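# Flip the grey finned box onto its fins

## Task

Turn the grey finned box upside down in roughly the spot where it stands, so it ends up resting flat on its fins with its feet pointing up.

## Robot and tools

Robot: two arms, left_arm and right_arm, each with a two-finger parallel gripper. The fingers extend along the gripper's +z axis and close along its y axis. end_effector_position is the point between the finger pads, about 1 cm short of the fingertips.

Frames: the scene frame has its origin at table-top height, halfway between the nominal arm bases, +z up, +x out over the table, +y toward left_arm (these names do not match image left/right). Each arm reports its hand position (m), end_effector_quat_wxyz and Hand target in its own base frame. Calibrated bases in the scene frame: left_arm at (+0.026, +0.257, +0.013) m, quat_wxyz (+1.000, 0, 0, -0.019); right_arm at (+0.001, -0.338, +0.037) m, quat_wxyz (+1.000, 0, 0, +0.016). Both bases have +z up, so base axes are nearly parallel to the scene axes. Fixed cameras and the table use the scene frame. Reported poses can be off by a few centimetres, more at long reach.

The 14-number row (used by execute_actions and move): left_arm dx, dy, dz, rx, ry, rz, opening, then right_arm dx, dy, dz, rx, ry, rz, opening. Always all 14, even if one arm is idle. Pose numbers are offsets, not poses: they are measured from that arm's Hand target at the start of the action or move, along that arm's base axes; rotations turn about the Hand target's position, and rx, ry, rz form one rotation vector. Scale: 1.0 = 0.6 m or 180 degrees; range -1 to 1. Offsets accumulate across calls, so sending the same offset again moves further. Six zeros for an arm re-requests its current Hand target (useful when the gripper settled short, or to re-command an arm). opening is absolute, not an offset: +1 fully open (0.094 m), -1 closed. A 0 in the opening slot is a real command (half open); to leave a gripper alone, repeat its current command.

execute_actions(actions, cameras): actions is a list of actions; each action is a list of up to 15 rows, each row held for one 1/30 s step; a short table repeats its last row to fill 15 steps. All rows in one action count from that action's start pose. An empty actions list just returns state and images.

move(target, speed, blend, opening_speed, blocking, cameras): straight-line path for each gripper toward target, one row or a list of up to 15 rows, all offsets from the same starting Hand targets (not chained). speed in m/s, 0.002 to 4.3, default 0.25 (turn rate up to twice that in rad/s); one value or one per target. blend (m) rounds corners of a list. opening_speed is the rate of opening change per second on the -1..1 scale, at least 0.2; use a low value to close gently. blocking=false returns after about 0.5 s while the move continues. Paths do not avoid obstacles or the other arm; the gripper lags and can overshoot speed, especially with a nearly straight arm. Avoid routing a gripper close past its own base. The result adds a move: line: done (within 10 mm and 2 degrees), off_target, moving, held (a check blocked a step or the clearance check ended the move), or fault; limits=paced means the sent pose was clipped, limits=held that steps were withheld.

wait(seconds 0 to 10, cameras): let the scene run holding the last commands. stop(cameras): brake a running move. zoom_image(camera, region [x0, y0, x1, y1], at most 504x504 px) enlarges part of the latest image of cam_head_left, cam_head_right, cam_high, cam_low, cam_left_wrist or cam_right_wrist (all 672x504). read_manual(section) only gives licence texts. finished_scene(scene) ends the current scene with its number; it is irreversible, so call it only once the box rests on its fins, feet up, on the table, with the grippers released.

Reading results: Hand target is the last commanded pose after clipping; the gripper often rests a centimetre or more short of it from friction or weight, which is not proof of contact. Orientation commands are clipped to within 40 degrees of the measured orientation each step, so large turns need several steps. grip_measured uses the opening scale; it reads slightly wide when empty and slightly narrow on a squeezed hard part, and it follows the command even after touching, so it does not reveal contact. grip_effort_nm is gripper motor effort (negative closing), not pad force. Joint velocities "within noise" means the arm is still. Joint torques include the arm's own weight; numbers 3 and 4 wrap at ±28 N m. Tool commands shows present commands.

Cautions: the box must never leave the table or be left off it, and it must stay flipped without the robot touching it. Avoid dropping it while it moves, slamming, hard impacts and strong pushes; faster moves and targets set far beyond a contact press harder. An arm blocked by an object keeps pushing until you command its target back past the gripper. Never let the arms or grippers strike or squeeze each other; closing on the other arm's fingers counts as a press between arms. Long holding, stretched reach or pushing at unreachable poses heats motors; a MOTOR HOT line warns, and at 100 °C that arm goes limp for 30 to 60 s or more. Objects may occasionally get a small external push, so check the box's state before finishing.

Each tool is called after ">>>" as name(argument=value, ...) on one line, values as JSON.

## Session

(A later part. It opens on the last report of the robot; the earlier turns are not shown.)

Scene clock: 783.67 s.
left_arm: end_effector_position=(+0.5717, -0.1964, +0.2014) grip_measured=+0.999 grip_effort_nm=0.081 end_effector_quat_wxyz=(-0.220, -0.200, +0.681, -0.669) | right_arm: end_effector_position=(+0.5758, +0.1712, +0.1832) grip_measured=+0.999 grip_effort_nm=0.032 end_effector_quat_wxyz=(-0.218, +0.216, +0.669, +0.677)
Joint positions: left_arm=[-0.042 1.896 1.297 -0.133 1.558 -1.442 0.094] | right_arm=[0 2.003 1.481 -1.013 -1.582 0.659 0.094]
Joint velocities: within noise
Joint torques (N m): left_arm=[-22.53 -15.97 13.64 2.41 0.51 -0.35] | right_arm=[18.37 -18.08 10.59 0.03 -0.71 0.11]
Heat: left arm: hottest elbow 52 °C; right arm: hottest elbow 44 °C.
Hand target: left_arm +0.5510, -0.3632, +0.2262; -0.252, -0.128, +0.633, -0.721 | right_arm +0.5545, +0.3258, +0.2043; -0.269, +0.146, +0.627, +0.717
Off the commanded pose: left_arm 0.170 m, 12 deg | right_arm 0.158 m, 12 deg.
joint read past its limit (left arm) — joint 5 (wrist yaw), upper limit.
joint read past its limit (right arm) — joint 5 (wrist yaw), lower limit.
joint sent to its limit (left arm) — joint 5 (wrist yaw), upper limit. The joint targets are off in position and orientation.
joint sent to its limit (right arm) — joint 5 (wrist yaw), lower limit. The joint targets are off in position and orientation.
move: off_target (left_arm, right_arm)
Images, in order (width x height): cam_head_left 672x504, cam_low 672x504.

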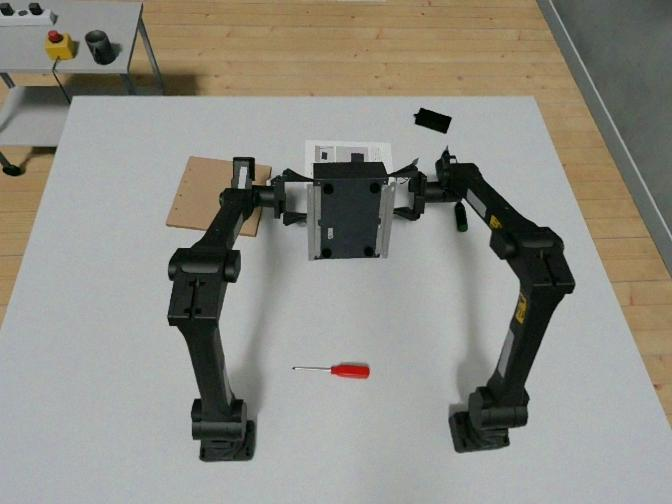

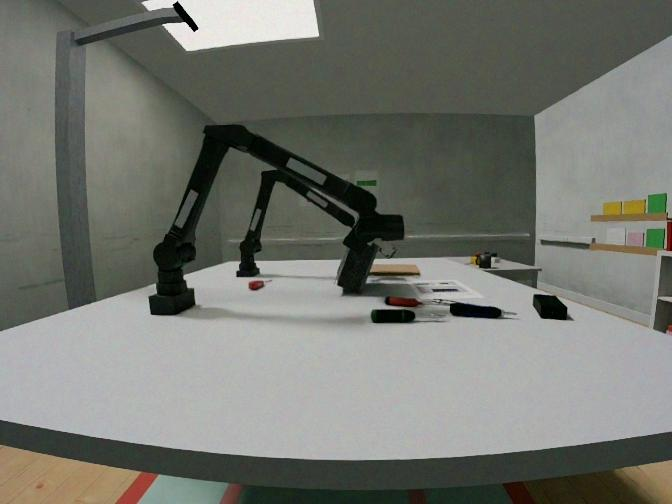

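>>> move(target=[-0.01,0,-0.06,0,0.13,0,1,-0.01,0,-0.06,0,0.13,0,1], speed=0.07, cameras=["cam_low","cam_head_left"])

Scene clock: 796.90 s.
left_arm: end_effector_position=(+0.5912, -0.1960, +0.1769) grip_measured=+0.999 grip_effort_nm=0.085 end_effector_quat_wxyz=(-0.325, -0.359, +0.627, -0.610) | right_arm: end_effector_position=(+0.5821, +0.1701, +0.1577) grip_measured=+0.999 grip_effort_nm=0.022 end_effector_quat_wxyz=(-0.349, +0.348, +0.611, +0.619)
Joint positions: left_arm=[-0.041 1.942 1.277 0.117 1.487 -2.034 0.094] | right_arm=[-0.002 2.101 1.563 -1.288 -1.582 0.777 0.094]
Joint velocities: within noise
Joint torques (N m): left_arm=[-22.42 -17.61 8.84 2.77 0.91 -0.08] | right_arm=[19.02 -18.43 7.69 -0.01 -0.71 -0.08]
Heat: left arm: hottest elbow 51 °C; right arm: hottest elbow 44 °C.
Hand target: left_arm +0.5450, -0.3631, +0.1904; -0.375, -0.271, +0.569, -0.680 | right_arm +0.5484, +0.3260, +0.1683; -0.391, +0.288, +0.559, +0.672
Off the commanded pose: left_arm 0.174 m, 16 deg | right_arm 0.160 m, 12 deg.
joint read past its limit (right arm) — joint 5 (wrist yaw), lower limit.
joint sent to its limit (right arm) — joint 5 (wrist yaw), lower limit. The joint targets are off in position and orientation.
move: off_target (left_arm, right_arm)
Images, in order (width x height): cam_head_left 672x504, cam_low 672x504.

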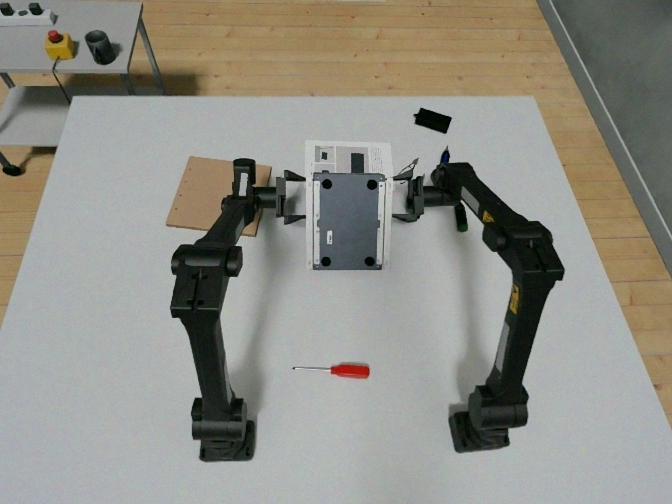

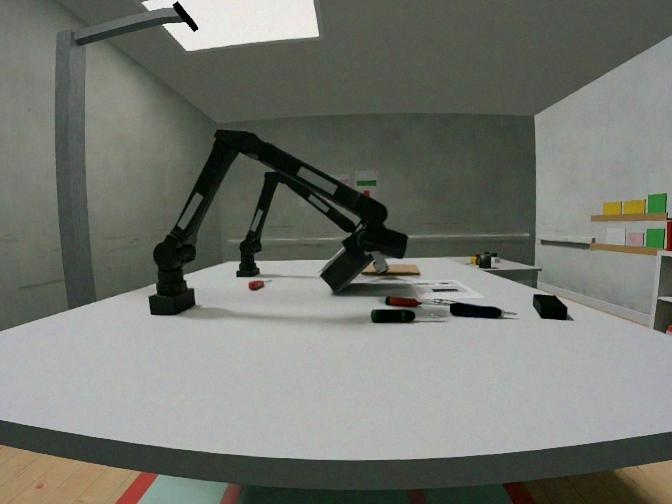

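>>> move(target=[0,0,-0.06,0,0.11,0,1,-0.01,0,-0.06,0,0.11,0,1], speed=0.06, cameras=["cam_low","cam_head_left"])

Scene clock: 817.43 s.
left_arm: end_effector_position=(+0.5673, -0.1967, +0.1058) grip_measured=+0.999 grip_effort_nm=0.071 end_effector_quat_wxyz=(-0.428, -0.475, +0.560, -0.528) | right_arm: end_effector_position=(+0.5605, +0.1701, +0.0860) grip_measured=+0.999 grip_effort_nm=0.022 end_effector_quat_wxyz=(+0.462, -0.464, -0.536, -0.533)
Joint positions: left_arm=[-0.044 2.011 1.23 -0.083 1.468 -2.094 0.094] | right_arm=[-0.002 2.189 1.494 -1.283 -1.564 1.02 0.094]
Joint velocities: within noise
Joint torques (N m): left_arm=[-22.59 -18.26 13.42 1.54 2.67 -0.19] | right_arm=[19.25 -22.59 9.37 -0.24 -1.38 0.19]
Heat: left arm: hottest elbow 49 °C; right arm: hottest elbow 42 °C.
Hand target: left_arm +0.5450, -0.3632, +0.1544; -0.467, -0.384, +0.496, -0.623 | right_arm +0.5424, +0.3260, +0.1322; +0.481, -0.399, -0.484, -0.613
Off the commanded pose: left_arm 0.175 m, 17 deg | right_arm 0.164 m, 13 deg.
joint sent to its limit (left arm) — joint 6 (wrist roll), lower limit. The joint targets are off in position and orientation.
joint sent to its limit (right arm) — joint 5 (wrist yaw), lower limit. The joint targets are off in position and orientation.
move: off_target (left_arm, right_arm)
Images, in order (width x height): cam_head_left 672x504, cam_low 672x504.

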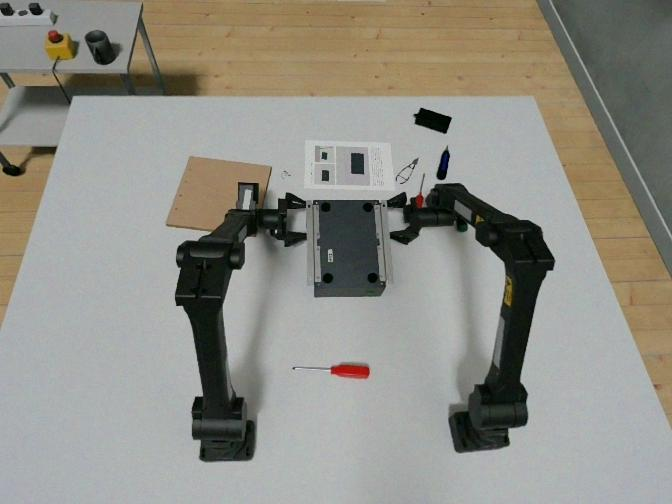

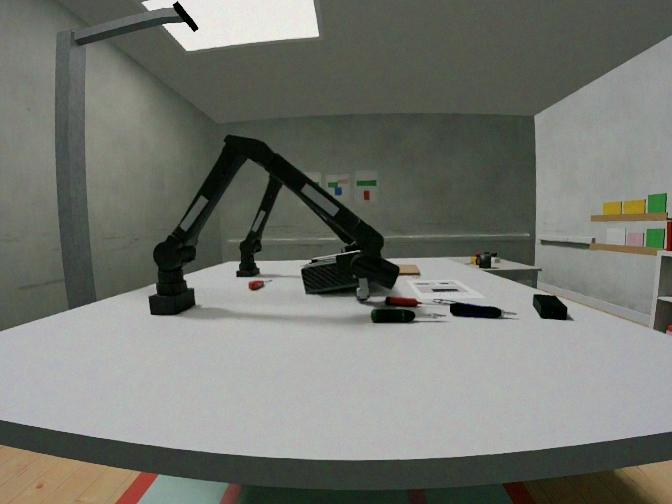

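>>> move(target=[-0.01,0,-0.12,0,0.05,0,1,-0.02,0,-0.12,0,0.09,0,1], speed=0.05, cameras=["cam_low","cam_head_left"])

Scene clock: 826.87 s.
left_arm: end_effector_position=(+0.5666, -0.1970, +0.0999) grip_measured=+0.999 grip_effort_nm=0.076 end_effector_quat_wxyz=(-0.449, -0.483, +0.547, -0.515) | right_arm: end_effector_position=(+0.5595, +0.1701, +0.0804) grip_measured=+0.999 grip_effort_nm=0.027 end_effector_quat_wxyz=(+0.487, -0.487, -0.510, -0.516)
Joint positions: left_arm=[-0.044 2.03 1.246 -0.134 1.488 -2.094 0.094] | right_arm=[-0.002 2.229 1.526 -1.44 -1.578 0.947 0.094]
Joint velocities: within noise
Joint torques (N m): left_arm=[-22.53 -11.58 11.4 1.87 2 -0.19] | right_arm=[19.02 -14.8 7.61 -1.18 -0.75 0.7]
Heat: left arm: hottest elbow 49 °C; right arm: hottest elbow 43 °C.
Hand target: left_arm +0.5390, -0.3632, +0.0825; -0.504, -0.432, +0.458, -0.591 | right_arm +0.5303, +0.3260, +0.0601; +0.544, -0.482, -0.411, -0.550
Off the commanded pose: left_arm 0.169 m, 16 deg | right_arm 0.160 m, 14 deg.
joint sent to its limit (left arm) — joint 6 (wrist roll), lower limit. The joint targets are off in position and orientation.
joint sent to its limit (right arm) — joint 5 (wrist yaw), lower limit. The joint targets are off in position and orientation.
move: off_target (left_arm, right_arm)
Images, in order (width x height): cam_head_left 672x504, cam_low 672x504.

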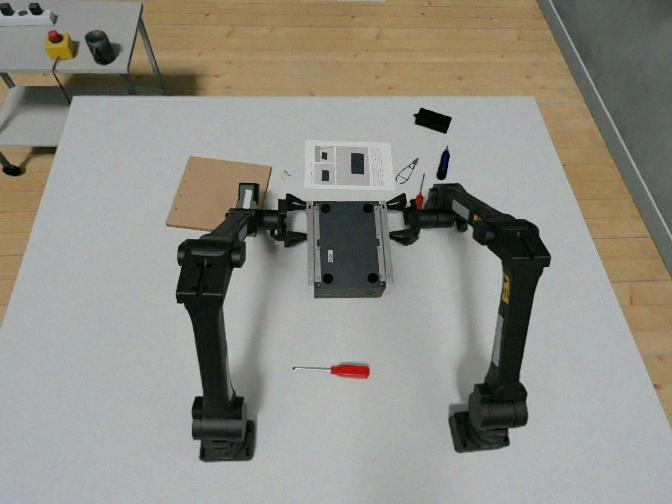

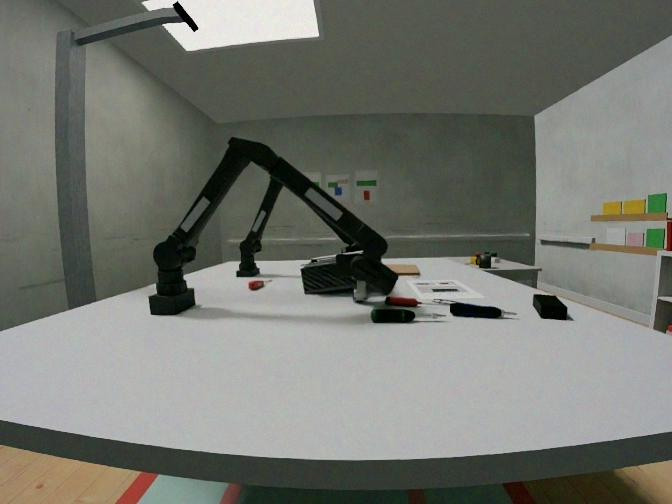

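>>> move(target=[0,0,0.05,0,0,0,1,0,0,0.05,0,0,0,1], speed=0.05, cameras=["cam_low","cam_left_wrist","cam_right_wrist","cam_high"])

>>> zoom_image(camera="cam_low", region=[270, 220, 430, 330])

Scene clock: 849.67 s.
left_arm: end_effector_position=(+0.5673, -0.1971, +0.1014) grip_measured=+0.999 grip_effort_nm=0.076 end_effector_quat_wxyz=(-0.456, -0.483, +0.545, -0.513) | right_arm: end_effector_position=(+0.5593, +0.1701, +0.0815) grip_measured=+0.999 grip_effort_nm=0.022 end_effector_quat_wxyz=(+0.485, -0.487, -0.509, -0.518)
Joint positions: left_arm=[-0.044 2.034 1.259 -0.17 1.498 -2.078 0.094] | right_arm=[-0.002 2.265 1.568 -1.646 -1.582 0.744 0.094]
Joint velocities: within noise
Joint torques (N m): left_arm=[-22.65 -15.21 11.9 1.2 2.09 -0.37] | right_arm=[19.43 -18.55 7.92 -1.89 -0.5 0.94]
Heat: left arm: hottest elbow 49 °C; right arm: hottest elbow 42 °C.
Hand target: left_arm +0.5389, -0.3633, +0.1124; -0.505, -0.432, +0.458, -0.591 | right_arm +0.5304, +0.3260, +0.0902; +0.544, -0.482, -0.411, -0.550
Off the commanded pose: left_arm 0.169 m, 16 deg | right_arm 0.159 m, 14 deg.
joint read past its limit (right arm) — joint 5 (wrist yaw), lower limit.
joint sent to its limit (left arm) — joint 6 (wrist roll), lower limit. The joint targets are off in position and orientation.
joint sent to its limit (right arm) — joint 4 (wrist pitch), lower limit; joint 5 (wrist yaw), lower limit. The joint targets are off in position and orientation.
move: off_target (left_arm, right_arm)
Images, in order (width x height): cam_high 672x504, cam_low 672x504, cam_left_wrist 672x504, cam_right_wrist 672x504.

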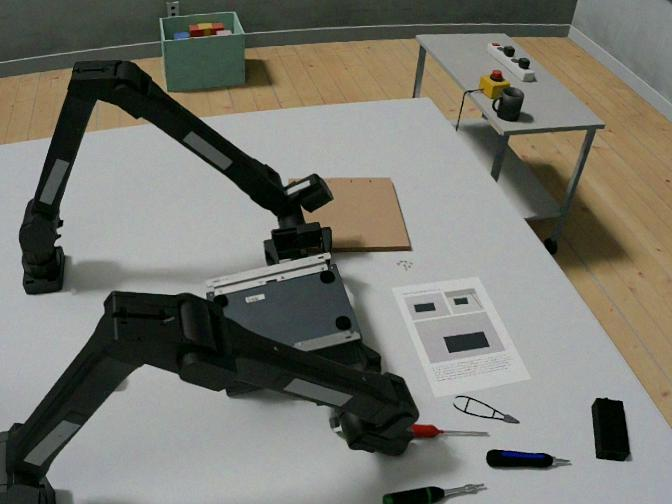

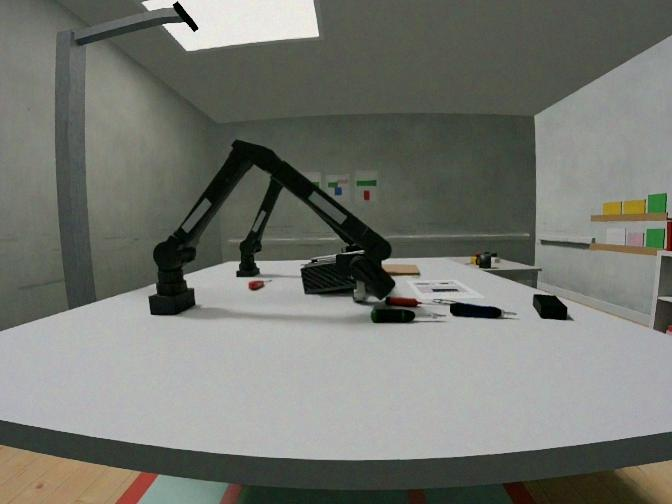

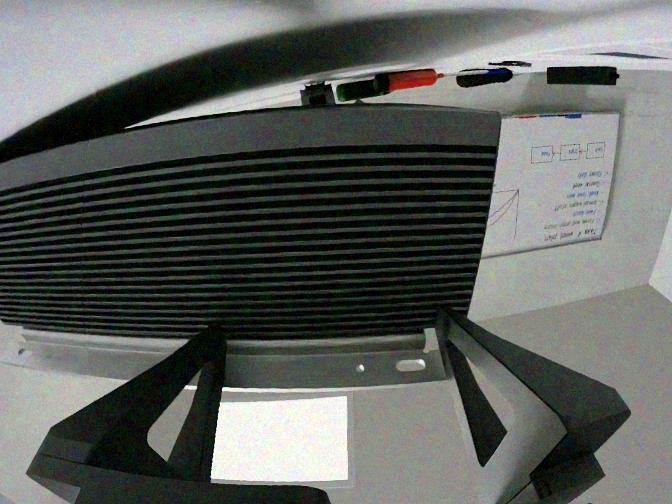

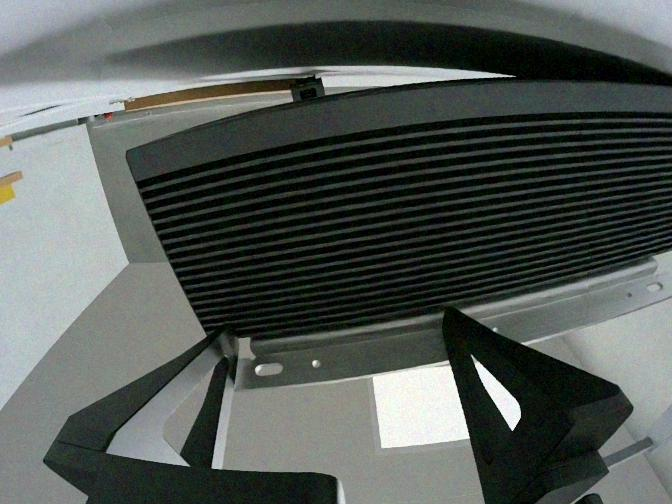

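Scaled by 3.150.

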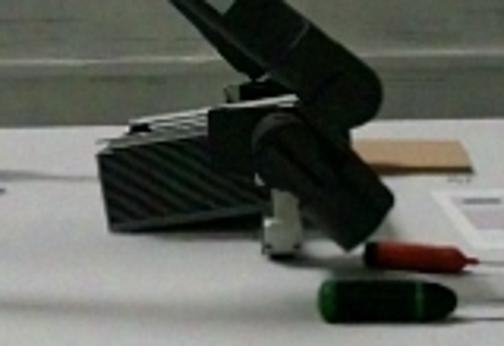

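>>> move(target=[0.03,0.23,0,0,0,0,1,0.03,-0.23,0,0,0,0,1], speed=0.0145, cameras=["cam_low","cam_head_left"])

Scene clock: 876.37 s.
left_arm: end_effector_position=(+0.5647, -0.1931, +0.1024) grip_measured=+0.999 grip_effort_nm=0.071 end_effector_quat_wxyz=(-0.455, -0.472, +0.546, -0.521) | right_arm: end_effector_position=(+0.5558, +0.1680, +0.0808) grip_measured=+0.999 grip_effort_nm=0.017 end_effector_quat_wxyz=(+0.480, -0.483, -0.513, -0.522)
Joint positions: left_arm=[-0.037 2.034 1.251 -0.16 1.518 -2.06 0.094] | right_arm=[-0.006 2.259 1.555 -1.646 -1.578 0.719 0.094]
Joint velocities: within noise
Joint torques (N m): left_arm=[-9.82 -16.97 8.05 1.65 2.19 -0.54] | right_arm=[6.53 -20.07 4.77 -2.06 -0.68 0.93]
Heat: left arm: hottest elbow 48 °C; right arm: hottest elbow 40 °C.
Hand target: left_arm +0.5455, -0.2558, +0.1126; -0.512, -0.423, +0.499, -0.556 (not the last commanded pose) | right_arm +0.5378, +0.2192, +0.0903; +0.553, -0.475, -0.449, -0.518 (not the last commanded pose)
Off the commanded pose: left_arm 0.035 m, 15 deg | right_arm 0.023 m, 14 deg.
joint sent to its limit (left arm) — joint 5 (wrist yaw), upper limit; joint 6 (wrist roll), lower limit.
joint sent to its limit (right arm) — joint 4 (wrist pitch), lower limit; joint 5 (wrist yaw), lower limit.
move: off_target (left_arm, right_arm; path cut at 10 s)
Images, in order (width x height): cam_head_left 672x504, cam_low 672x504.

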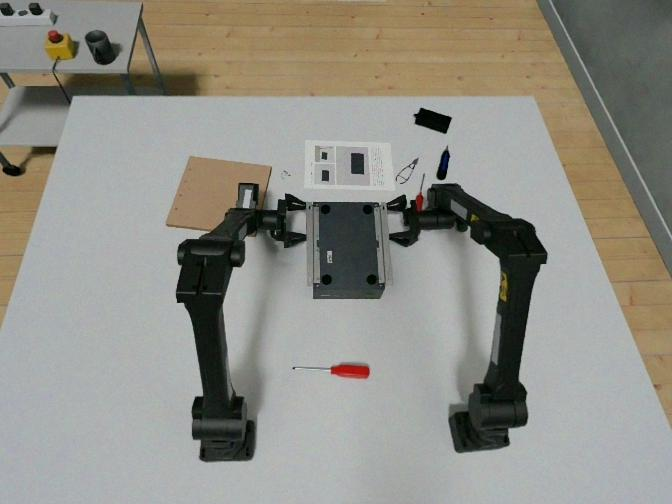

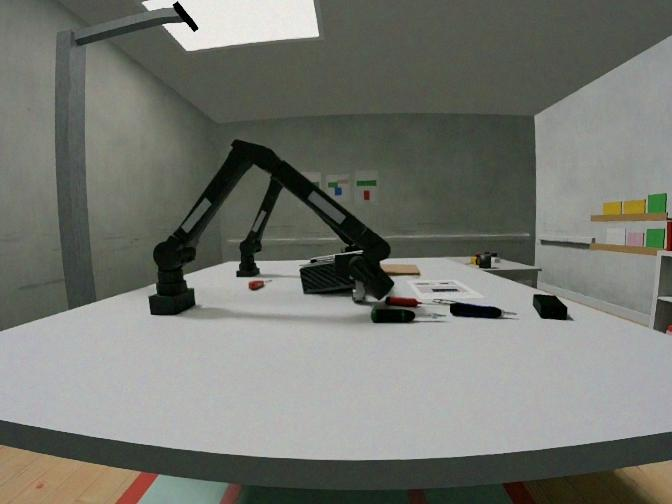

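>>> move(target=[0.02,0.08,0,0,0,0,1,0.02,-0.065,0,0,0,0,1], speed=0.02, cameras=["cam_low","cam_left_wrist","cam_right_wrist"])

>>> zoom_image(camera="cam_low", region=[270, 220, 430, 330])

Scene clock: 894.30 s.
left_arm: end_effector_position=(+0.5647, -0.1907, +0.1031) grip_measured=+0.999 grip_effort_nm=0.076 end_effector_quat_wxyz=(-0.455, -0.470, +0.546, -0.523) | right_arm: end_effector_position=(+0.5555, +0.1670, +0.0802) grip_measured=+0.999 grip_effort_nm=0.017 end_effector_quat_wxyz=(+0.480, -0.484, -0.515, -0.520)
Joint positions: left_arm=[-0.033 2.034 1.25 -0.155 1.524 -2.059 0.094] | right_arm=[-0.008 2.259 1.555 -1.646 -1.573 0.719 0.094]
Joint velocities: within noise
Joint torques (N m): left_arm=[-3.55 -17.44 7.31 1.47 1.94 -0.55] | right_arm=[0.85 -19.78 4.85 -2.14 -0.86 0.96]
Heat: left arm: hottest elbow 47 °C; right arm: hottest elbow 39 °C.
Hand target: left_arm +0.5575, -0.2079, +0.1126; -0.513, -0.423, +0.499, -0.556 | right_arm +0.5498, +0.1801, +0.0902; +0.553, -0.475, -0.449, -0.518
Off the commanded pose: left_arm 0.021 m, 11 deg | right_arm 0.018 m, 11 deg.
joint sent to its limit (left arm) — joint 5 (wrist yaw), upper limit; joint 6 (wrist roll), lower limit. The joint targets are off in orientation, not in position.
joint sent to its limit (right arm) — joint 4 (wrist pitch), lower limit; joint 5 (wrist yaw), lower limit. The joint targets are off in orientation, not in position.
move: off_target (left_arm, right_arm)
Images, in order (width x height): cam_low 672x504, cam_left_wrist 672x504, cam_right_wrist 672x504.

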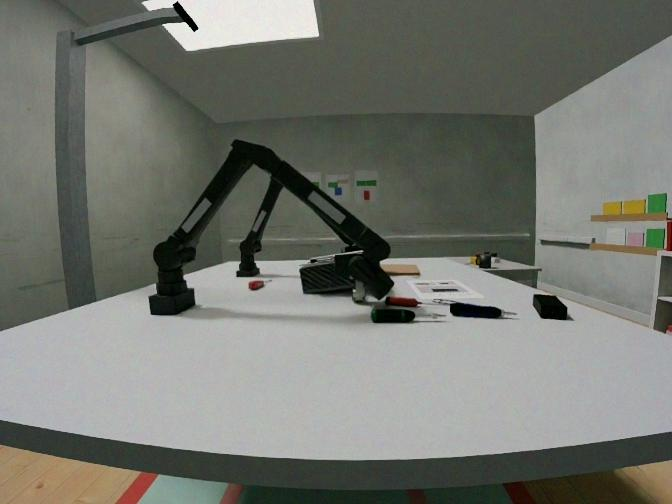

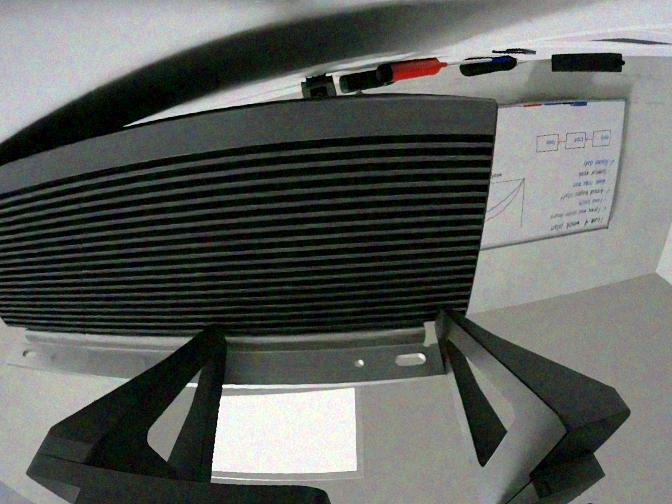

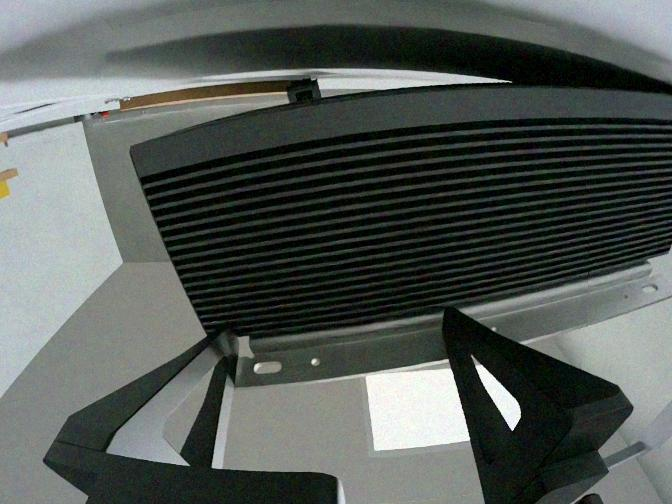

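Scaled by 3.150.

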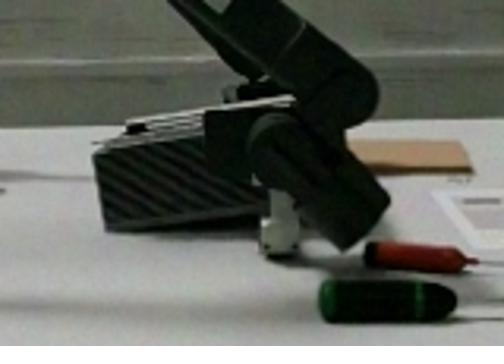

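>>> move(target=[0,0.01,0.005,0,0,0,-1,0,-0.005,0.01,0,0,0,-1], speed=0.05, opening_speed=0.6, cameras=["cam_low","cam_left_wrist","cam_right_wrist"])

>>> zoom_image(camera="cam_low", region=[270, 220, 430, 330])

Scene clock: 915.50 s.
left_arm: end_effector_position=(+0.5672, -0.1804, +0.1037) grip_measured=-0.988 grip_effort_nm=-0.608 end_effector_quat_wxyz=(+0.460, +0.480, -0.535, +0.522) | right_arm: end_effector_position=(+0.5510, +0.1670, +0.0805) grip_measured=-0.986 grip_effort_nm=-0.779 end_effector_quat_wxyz=(+0.502, -0.506, -0.497, -0.494)
Joint positions: left_arm=[-0.014 2.034 1.249 -0.155 1.531 -2.085 0.001] | right_arm=[-0.008 2.254 1.547 -1.663 -1.561 0.788 0.001]
Joint velocities: within noise
Joint torques (N m): left_arm=[-3.96 -18.14 6.83 1.43 1.68 -0.29] | right_arm=[0.44 -21.13 4.93 -1.36 -1.38 0.36]
Heat: left arm: hottest elbow 45 °C; right arm: hottest elbow 38 °C.
Hand target: left_arm +0.5574, -0.2019, +0.1155; +0.513, +0.423, -0.499, +0.556 | right_arm +0.5499, +0.1771, +0.0963; +0.552, -0.475, -0.449, -0.518
Off the commanded pose: left_arm 0.026 m, 11 deg | right_arm 0.019 m, 9 deg.
joint sent to its limit (left arm) — joint 5 (wrist yaw), upper limit; joint 6 (wrist roll), lower limit. The joint targets are off in orientation, not in position.
joint sent to its limit (right arm) — joint 4 (wrist pitch), lower limit; joint 5 (wrist yaw), lower limit. The joint targets are off in orientation, not in position.
move: off_target (left_arm, right_arm)
Images, in order (width x height): cam_low 672x504, cam_left_wrist 672x504, cam_right_wrist 672x504.

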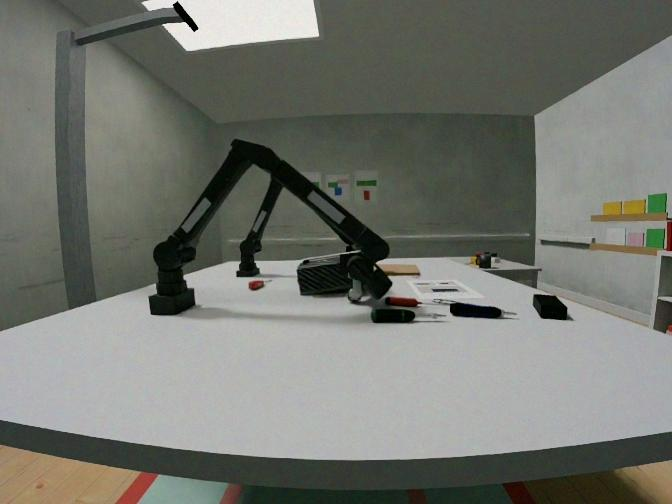

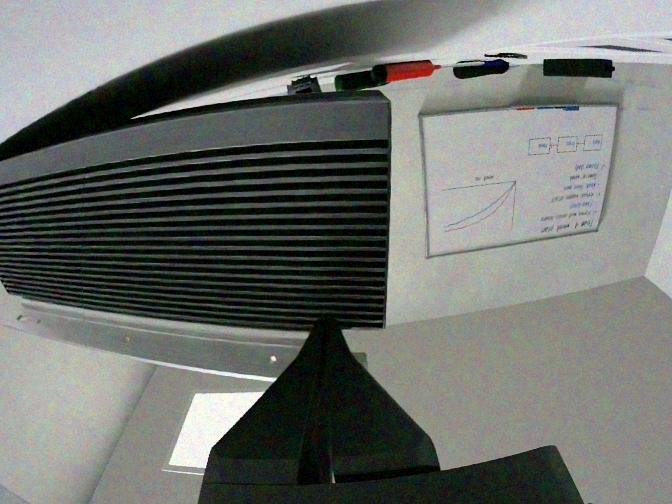

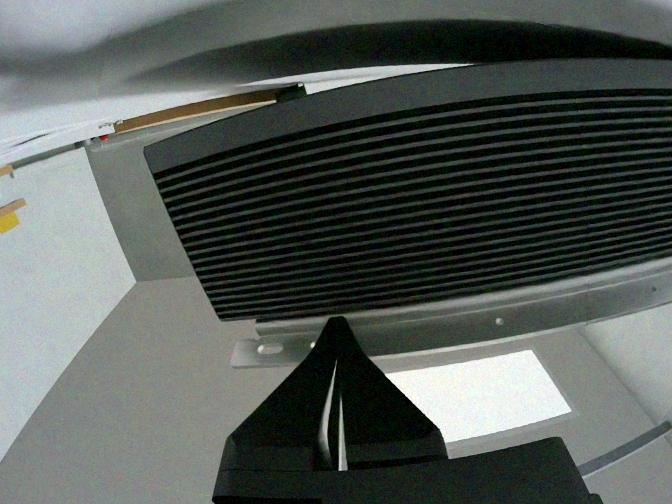

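Scaled by 3.150.

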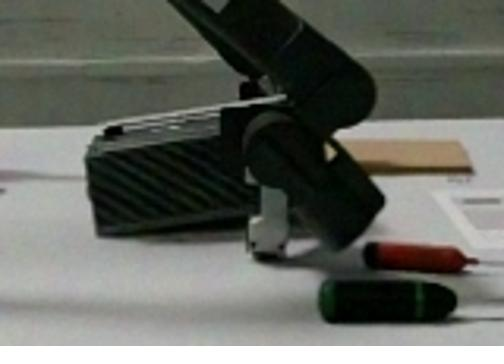

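>>> move(target=[-0.02,0,0.005,0,-0.8,0,-1,0,0,0.005,0,-0.8,0,-1], speed=0.3, cameras=["cam_low","cam_head_left","cam_left_wrist","cam_right_wrist"])

>>> zoom_image(camera="cam_low", region=[270, 220, 430, 330])

Scene clock: 934.33 s.
left_arm: end_effector_position=(+0.5348, -0.1991, +0.1234) grip_measured=-0.989 grip_effort_nm=-0.574 end_effector_quat_wxyz=(+0.315, +0.392, +0.644, -0.576) | right_arm: end_effector_position=(+0.5293, +0.1652, +0.0616) grip_measured=-0.986 grip_effort_nm=-0.764 end_effector_quat_wxyz=(+0.228, -0.321, +0.683, +0.616)
Joint positions: left_arm=[-0.053 1.98 1.333 -0.874 1.433 0.996 0.001] | right_arm=[-0.007 2.192 1.472 -1.433 -1.404 -1.383 0.001]
Joint velocities: within noise
Joint torques (N m): left_arm=[-1.03 -14.04 10.06 0.34 0.63 -0.06] | right_arm=[1.32 -21.89 9.74 -1.17 -1.71 -0.24]
Heat: left arm: hottest elbow 44 °C; right arm: hottest elbow 38 °C.
Hand target: left_arm +0.5454, -0.2018, +0.1184; +0.316, +0.398, +0.642, -0.575 | right_arm +0.5499, +0.1771, +0.0993; +0.256, -0.346, +0.664, +0.611
Off the commanded pose: left_arm 0.012 m, 1 deg | right_arm 0.045 m, 5 deg.
move: off_target (left_arm, right_arm)
Images, in order (width x height): cam_head_left 672x504, cam_low 672x504, cam_left_wrist 672x504, cam_right_wrist 672x504.

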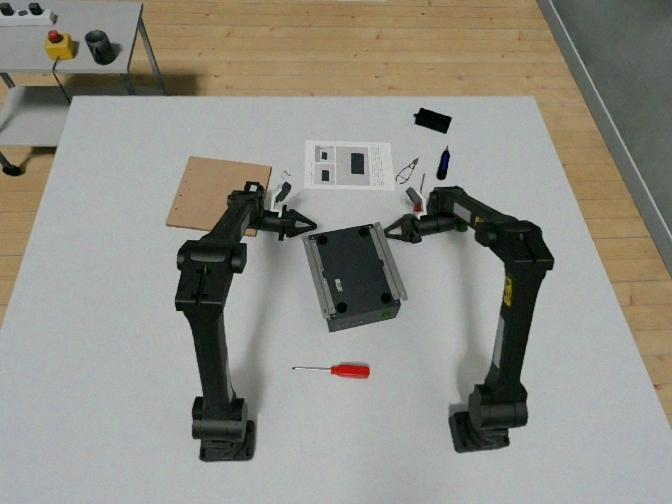

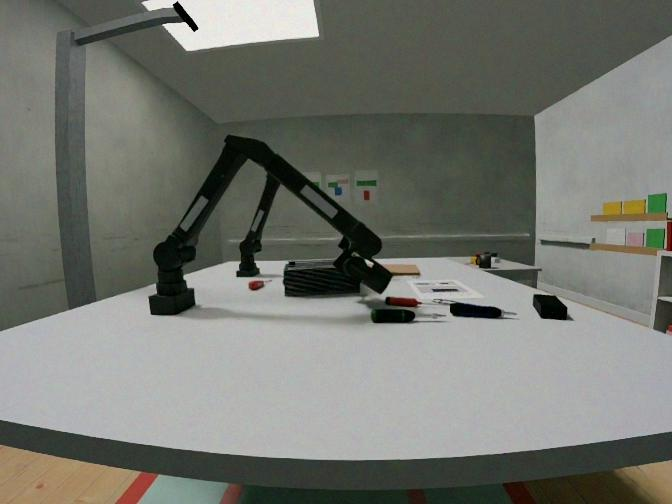

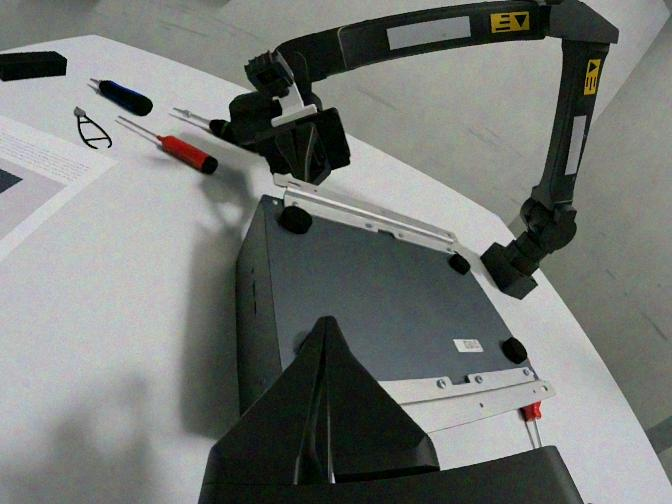

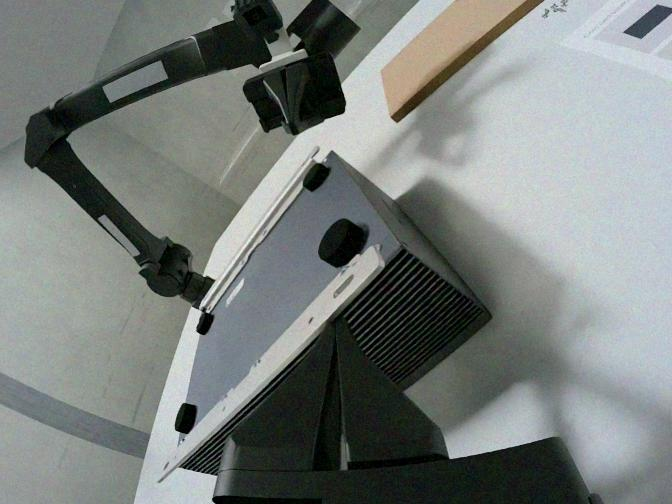

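Scaled by 3.150.

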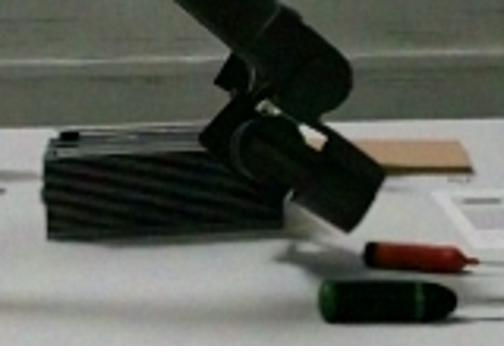

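>>> move(target=[0,0.12,0.03,0,0,0,-1,-0.034,0,-0.13,0,0,0,-1], speed=0.04, cameras=["cam_low","cam_head_left","cam_right_wrist","cam_high"])

>>> zoom_image(camera="cam_low", region=[270, 220, 430, 330])

Scene clock: 943.67 s.
left_arm: end_effector_position=(+0.5350, -0.1348, +0.1422) grip_measured=-0.989 grip_effort_nm=-0.569 end_effector_quat_wxyz=(+0.315, +0.396, +0.645, -0.573) | right_arm: end_effector_position=(+0.5320, +0.1694, +0.0272) grip_measured=-0.986 grip_effort_nm=-0.759 end_effector_quat_wxyz=(+0.259, -0.341, +0.667, +0.609)
Joint positions: left_arm=[0.065 2.079 1.52 -1.667 1.386 1.717 0.001] | right_arm=[0 2.246 1.457 -1.301 -1.427 -1.398 0.001]
Joint velocities: within noise
Joint torques (N m): left_arm=[-0.15 -15.03 9.55 -0.84 0.5 -0.05] | right_arm=[0.73 -17.03 4.86 0.23 -0.8 -0.16]
Heat: left arm: hottest elbow 44 °C; right arm: hottest elbow 39 °C.
Hand target: left_arm +0.5454, -0.1299, +0.1365; +0.316, +0.398, +0.642, -0.574 | right_arm +0.5295, +0.1771, +0.0214; +0.256, -0.346, +0.664, +0.611
Off the commanded pose: left_arm 0.013 m, 0 deg | right_arm 0.010 m, 1 deg.
joint sent to its limit (left arm) — joint 4 (wrist pitch), lower limit. The joint targets still meet the commanded pose.
move: off_target (left_arm)
Images, in order (width x height): cam_head_left 672x504, cam_high 672x504, cam_low 672x504, cam_right_wrist 672x504.

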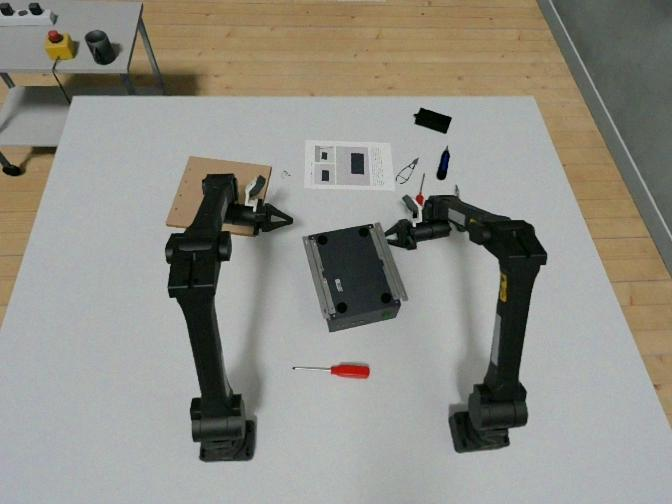

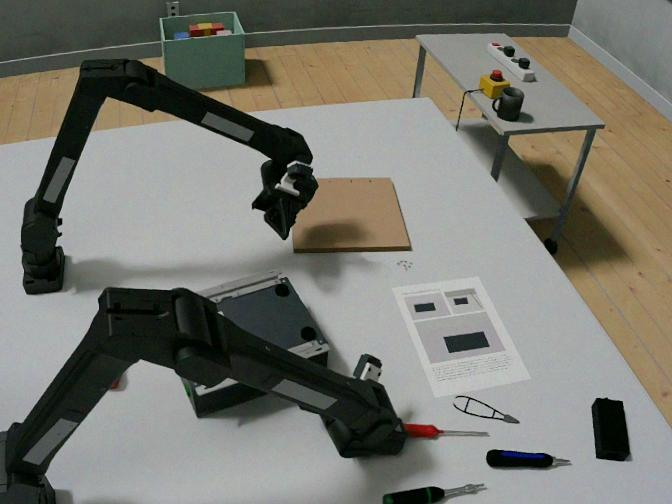

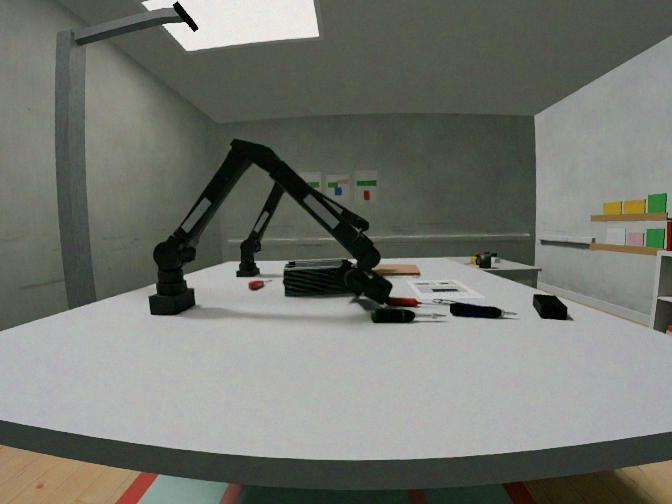

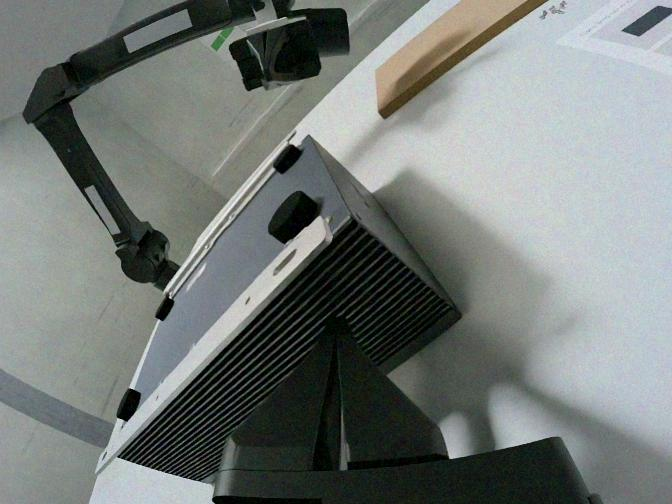

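Scaled by 3.150.

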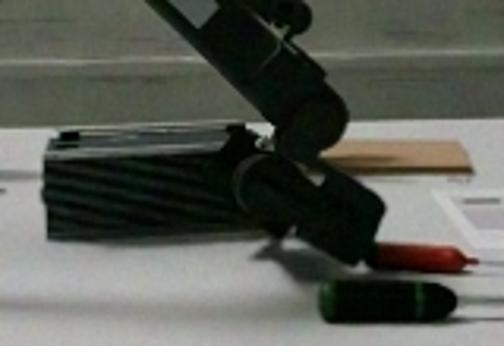

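>>> move(target=[[0,0.05,0,0,0,0,-1,0,-0.07,0,0,0,0,-1],[0,0.15,0.05,0,0,0,-1,-0.05,-0.128,0.1,0,0,0,-1],[0,0.2,0.05,0,0,0,-1,-0.236,-0.128,0.05,0,0,0,-1],[0,0.2,0.05,0,0,0,-1,-0.236,-0.06,0.0,0,0,0,-1],[0,0.2,0.05,0,0,0,-1,-0.236,0.06,0.0,0,0,0,-1]], speed=[0.15,0.15,0.15,0.15,0.06], cameras=["cam_head_left","cam_right_wrist","cam_low"])

Scene clock: 967.27 s.
left_arm: end_effector_position=(+0.5386, -0.0159, +0.1528) grip_measured=-0.989 grip_effort_nm=-0.564 end_effector_quat_wxyz=(+0.344, +0.366, +0.697, -0.511) | right_arm: end_effector_position=(+0.3970, +0.1910, +0.0198) grip_measured=-0.986 grip_effort_nm=-0.764 end_effector_quat_wxyz=(+0.257, -0.339, +0.656, +0.623)
Joint positions: left_arm=[0.281 2.027 1.52 -1.668 1.273 1.701 0.001] | right_arm=[0.051 2.037 0.974 -0.873 -1.474 -1.235 0.001]
Joint velocities: within noise
Joint torques (N m): left_arm=[-0.15 -17.73 9.33 -0.75 0.51 -0.28] | right_arm=[3.84 -13.98 3.37 0.59 -0.51 0.04]
Heat: left arm: hottest elbow 46 °C; right arm: hottest elbow 38 °C.
Hand target: left_arm +0.5454, -0.0099, +0.1664; +0.316, +0.398, +0.642, -0.574 | right_arm +0.3879, +0.2131, +0.0213; +0.256, -0.346, +0.664, +0.611
Off the commanded pose: left_arm 0.016 m, 11 deg | right_arm 0.024 m, 2 deg.
joint sent to its limit (left arm) — joint 4 (wrist pitch), lower limit. The joint targets are off in orientation, not in position.
move: off_target (left_arm, right_arm)
Images, in order (width x height): cam_head_left 672x504, cam_low 672x504, cam_right_wrist 672x504.

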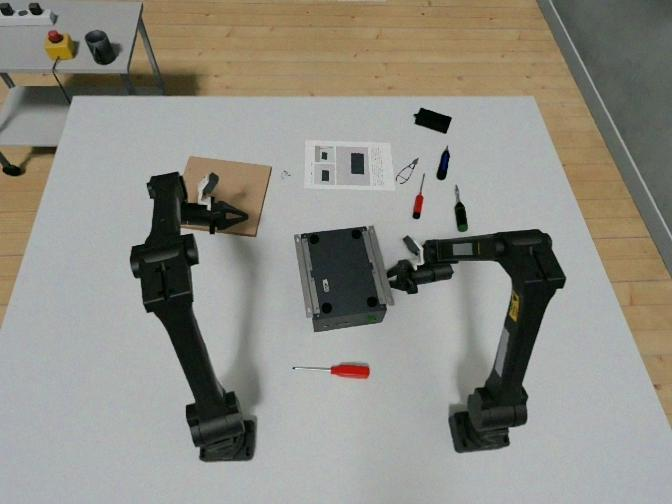

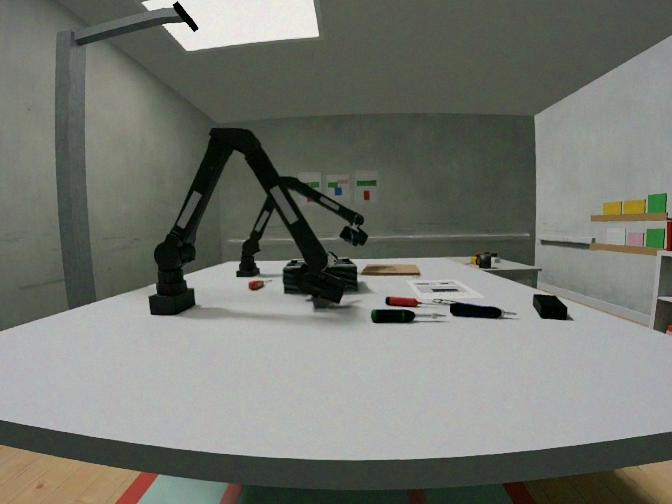

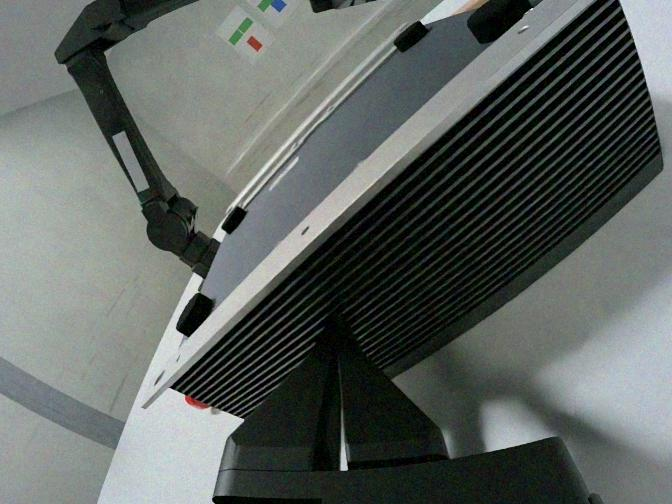

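>>> move(target=[0,0,0,0,0,0,-1,0,0.105,0,0,0,0,-1], speed=0.06, cameras=["cam_head_left"])

Scene clock: 973.53 s.
left_arm: end_effector_position=(+0.5386, -0.0159, +0.1528) grip_measured=-0.989 grip_effort_nm=-0.564 end_effector_quat_wxyz=(+0.344, +0.366, +0.697, -0.511) | right_arm: end_effector_position=(+0.3946, +0.2532, +0.0178) grip_measured=-0.986 grip_effort_nm=-0.764 end_effector_quat_wxyz=(+0.261, -0.324, +0.678, +0.606)
Joint positions: left_arm=[0.281 2.027 1.52 -1.668 1.273 1.701 0.001] | right_arm=[0.205 1.984 0.72 0.596 -1.36 0.061 0.001]
Joint velocities: within noise
Joint torques (N m): left_arm=[-0.21 -17.79 9.32 -0.76 0.5 -0.28] | right_arm=[3.84 -12.28 4.18 2.52 -0.47 0.04]
Heat: left arm: hottest elbow 46 °C; right arm: hottest elbow 37 °C.
Hand target: left_arm +0.5454, -0.0099, +0.1664; +0.316, +0.398, +0.642, -0.574 | right_arm +0.3879, +0.2761, +0.0213; +0.256, -0.346, +0.664, +0.611
Off the commanded pose: left_arm 0.016 m, 11 deg | right_arm 0.024 m, 3 deg.
joint sent to its limit (left arm) — joint 4 (wrist pitch), lower limit. The joint targets are off in orientation, not in position.
move: off_target (left_arm, right_arm)
Images, in order (width x height): cam_head_left 672x504.

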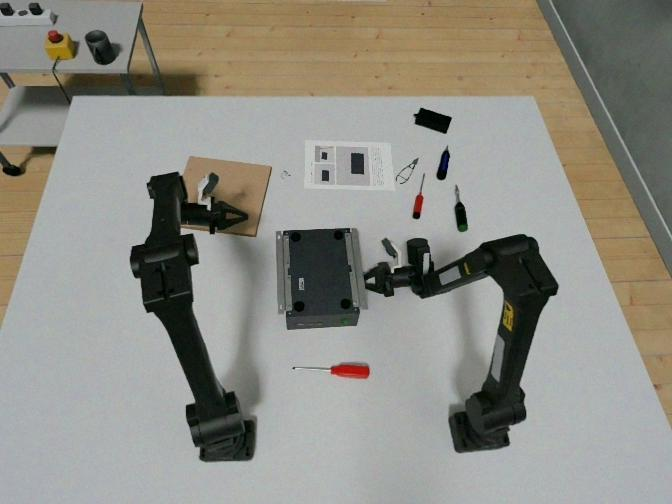

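>>> move(target=[[0,0.02,0.02,0,0,0,-1,0,-0.13,0,0,0,0,-1],[0,0.05,0.04,0,0,0,-1,0,-0.25,0.12,0,0,0,-1]], speed=0.15, cameras=["cam_head_left","cam_low"])

Scene clock: 978.90 s.
left_arm: end_effector_position=(+0.5378, +0.0124, +0.1729) grip_measured=-0.989 grip_effort_nm=-0.564 end_effector_quat_wxyz=(+0.354, +0.352, +0.712, -0.493) | right_arm: end_effector_position=(+0.3865, +0.1318, +0.0902) grip_measured=-0.986 grip_effort_nm=-0.759 end_effector_quat_wxyz=(+0.337, -0.271, +0.651, +0.624)
Joint positions: left_arm=[0.333 1.986 1.528 -1.668 1.257 1.659 0.001] | right_arm=[-0.105 1.75 0.651 0.121 -1.578 -0.296 0.001]
Joint velocities: within noise
Joint torques (N m): left_arm=[-0.03 -17.79 10.11 -0.69 0.55 -0.26] | right_arm=[-1.55 -10.93 3.86 1.43 -0.76 0.01]
Heat: left arm: hottest elbow 47 °C; right arm: hottest elbow 37 °C.
Hand target: left_arm +0.5455, +0.0201, +0.1906; +0.316, +0.398, +0.642, -0.574 | right_arm +0.3879, +0.1261, +0.0934; +0.256, -0.346, +0.664, +0.611
Off the commanded pose: left_arm 0.021 m, 14 deg | right_arm 0.007 m, 13 deg.
joint sent to its limit (left arm) — joint 4 (wrist pitch), lower limit. The joint targets are off in orientation, not in position.
joint sent to its limit (right arm) — joint 5 (wrist yaw), lower limit. The joint targets are off in orientation, not in position.
move: off_target (left_arm, right_arm)
Images, in order (width x height): cam_head_left 672x504, cam_low 672x504.

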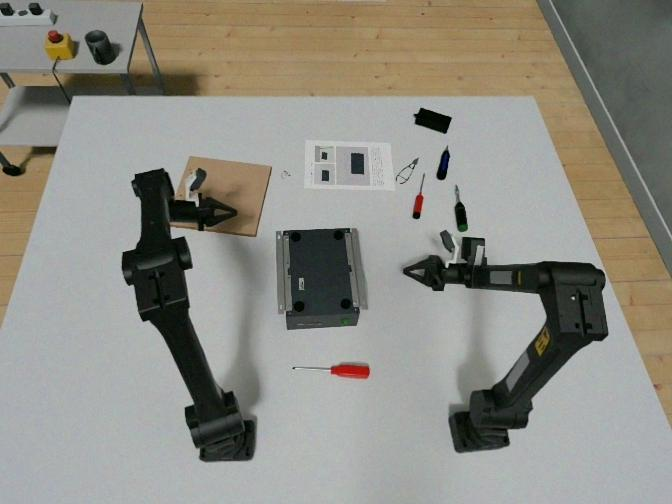

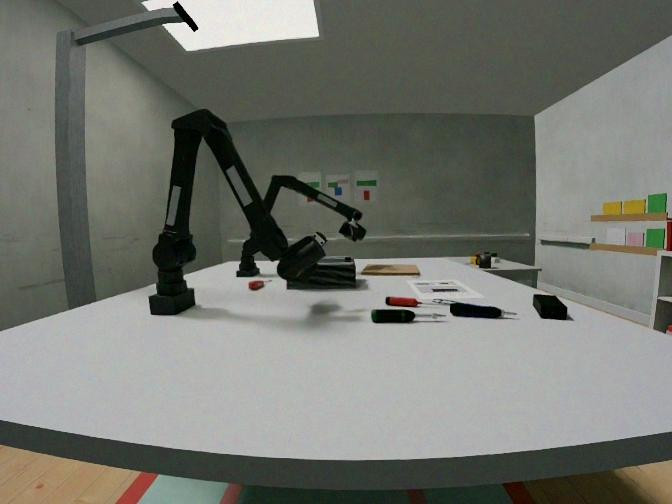

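Flat, feet up, in its original place, and clear of the robot.

>>> finished_scene(scene=2)

The scene is finished: the task was done.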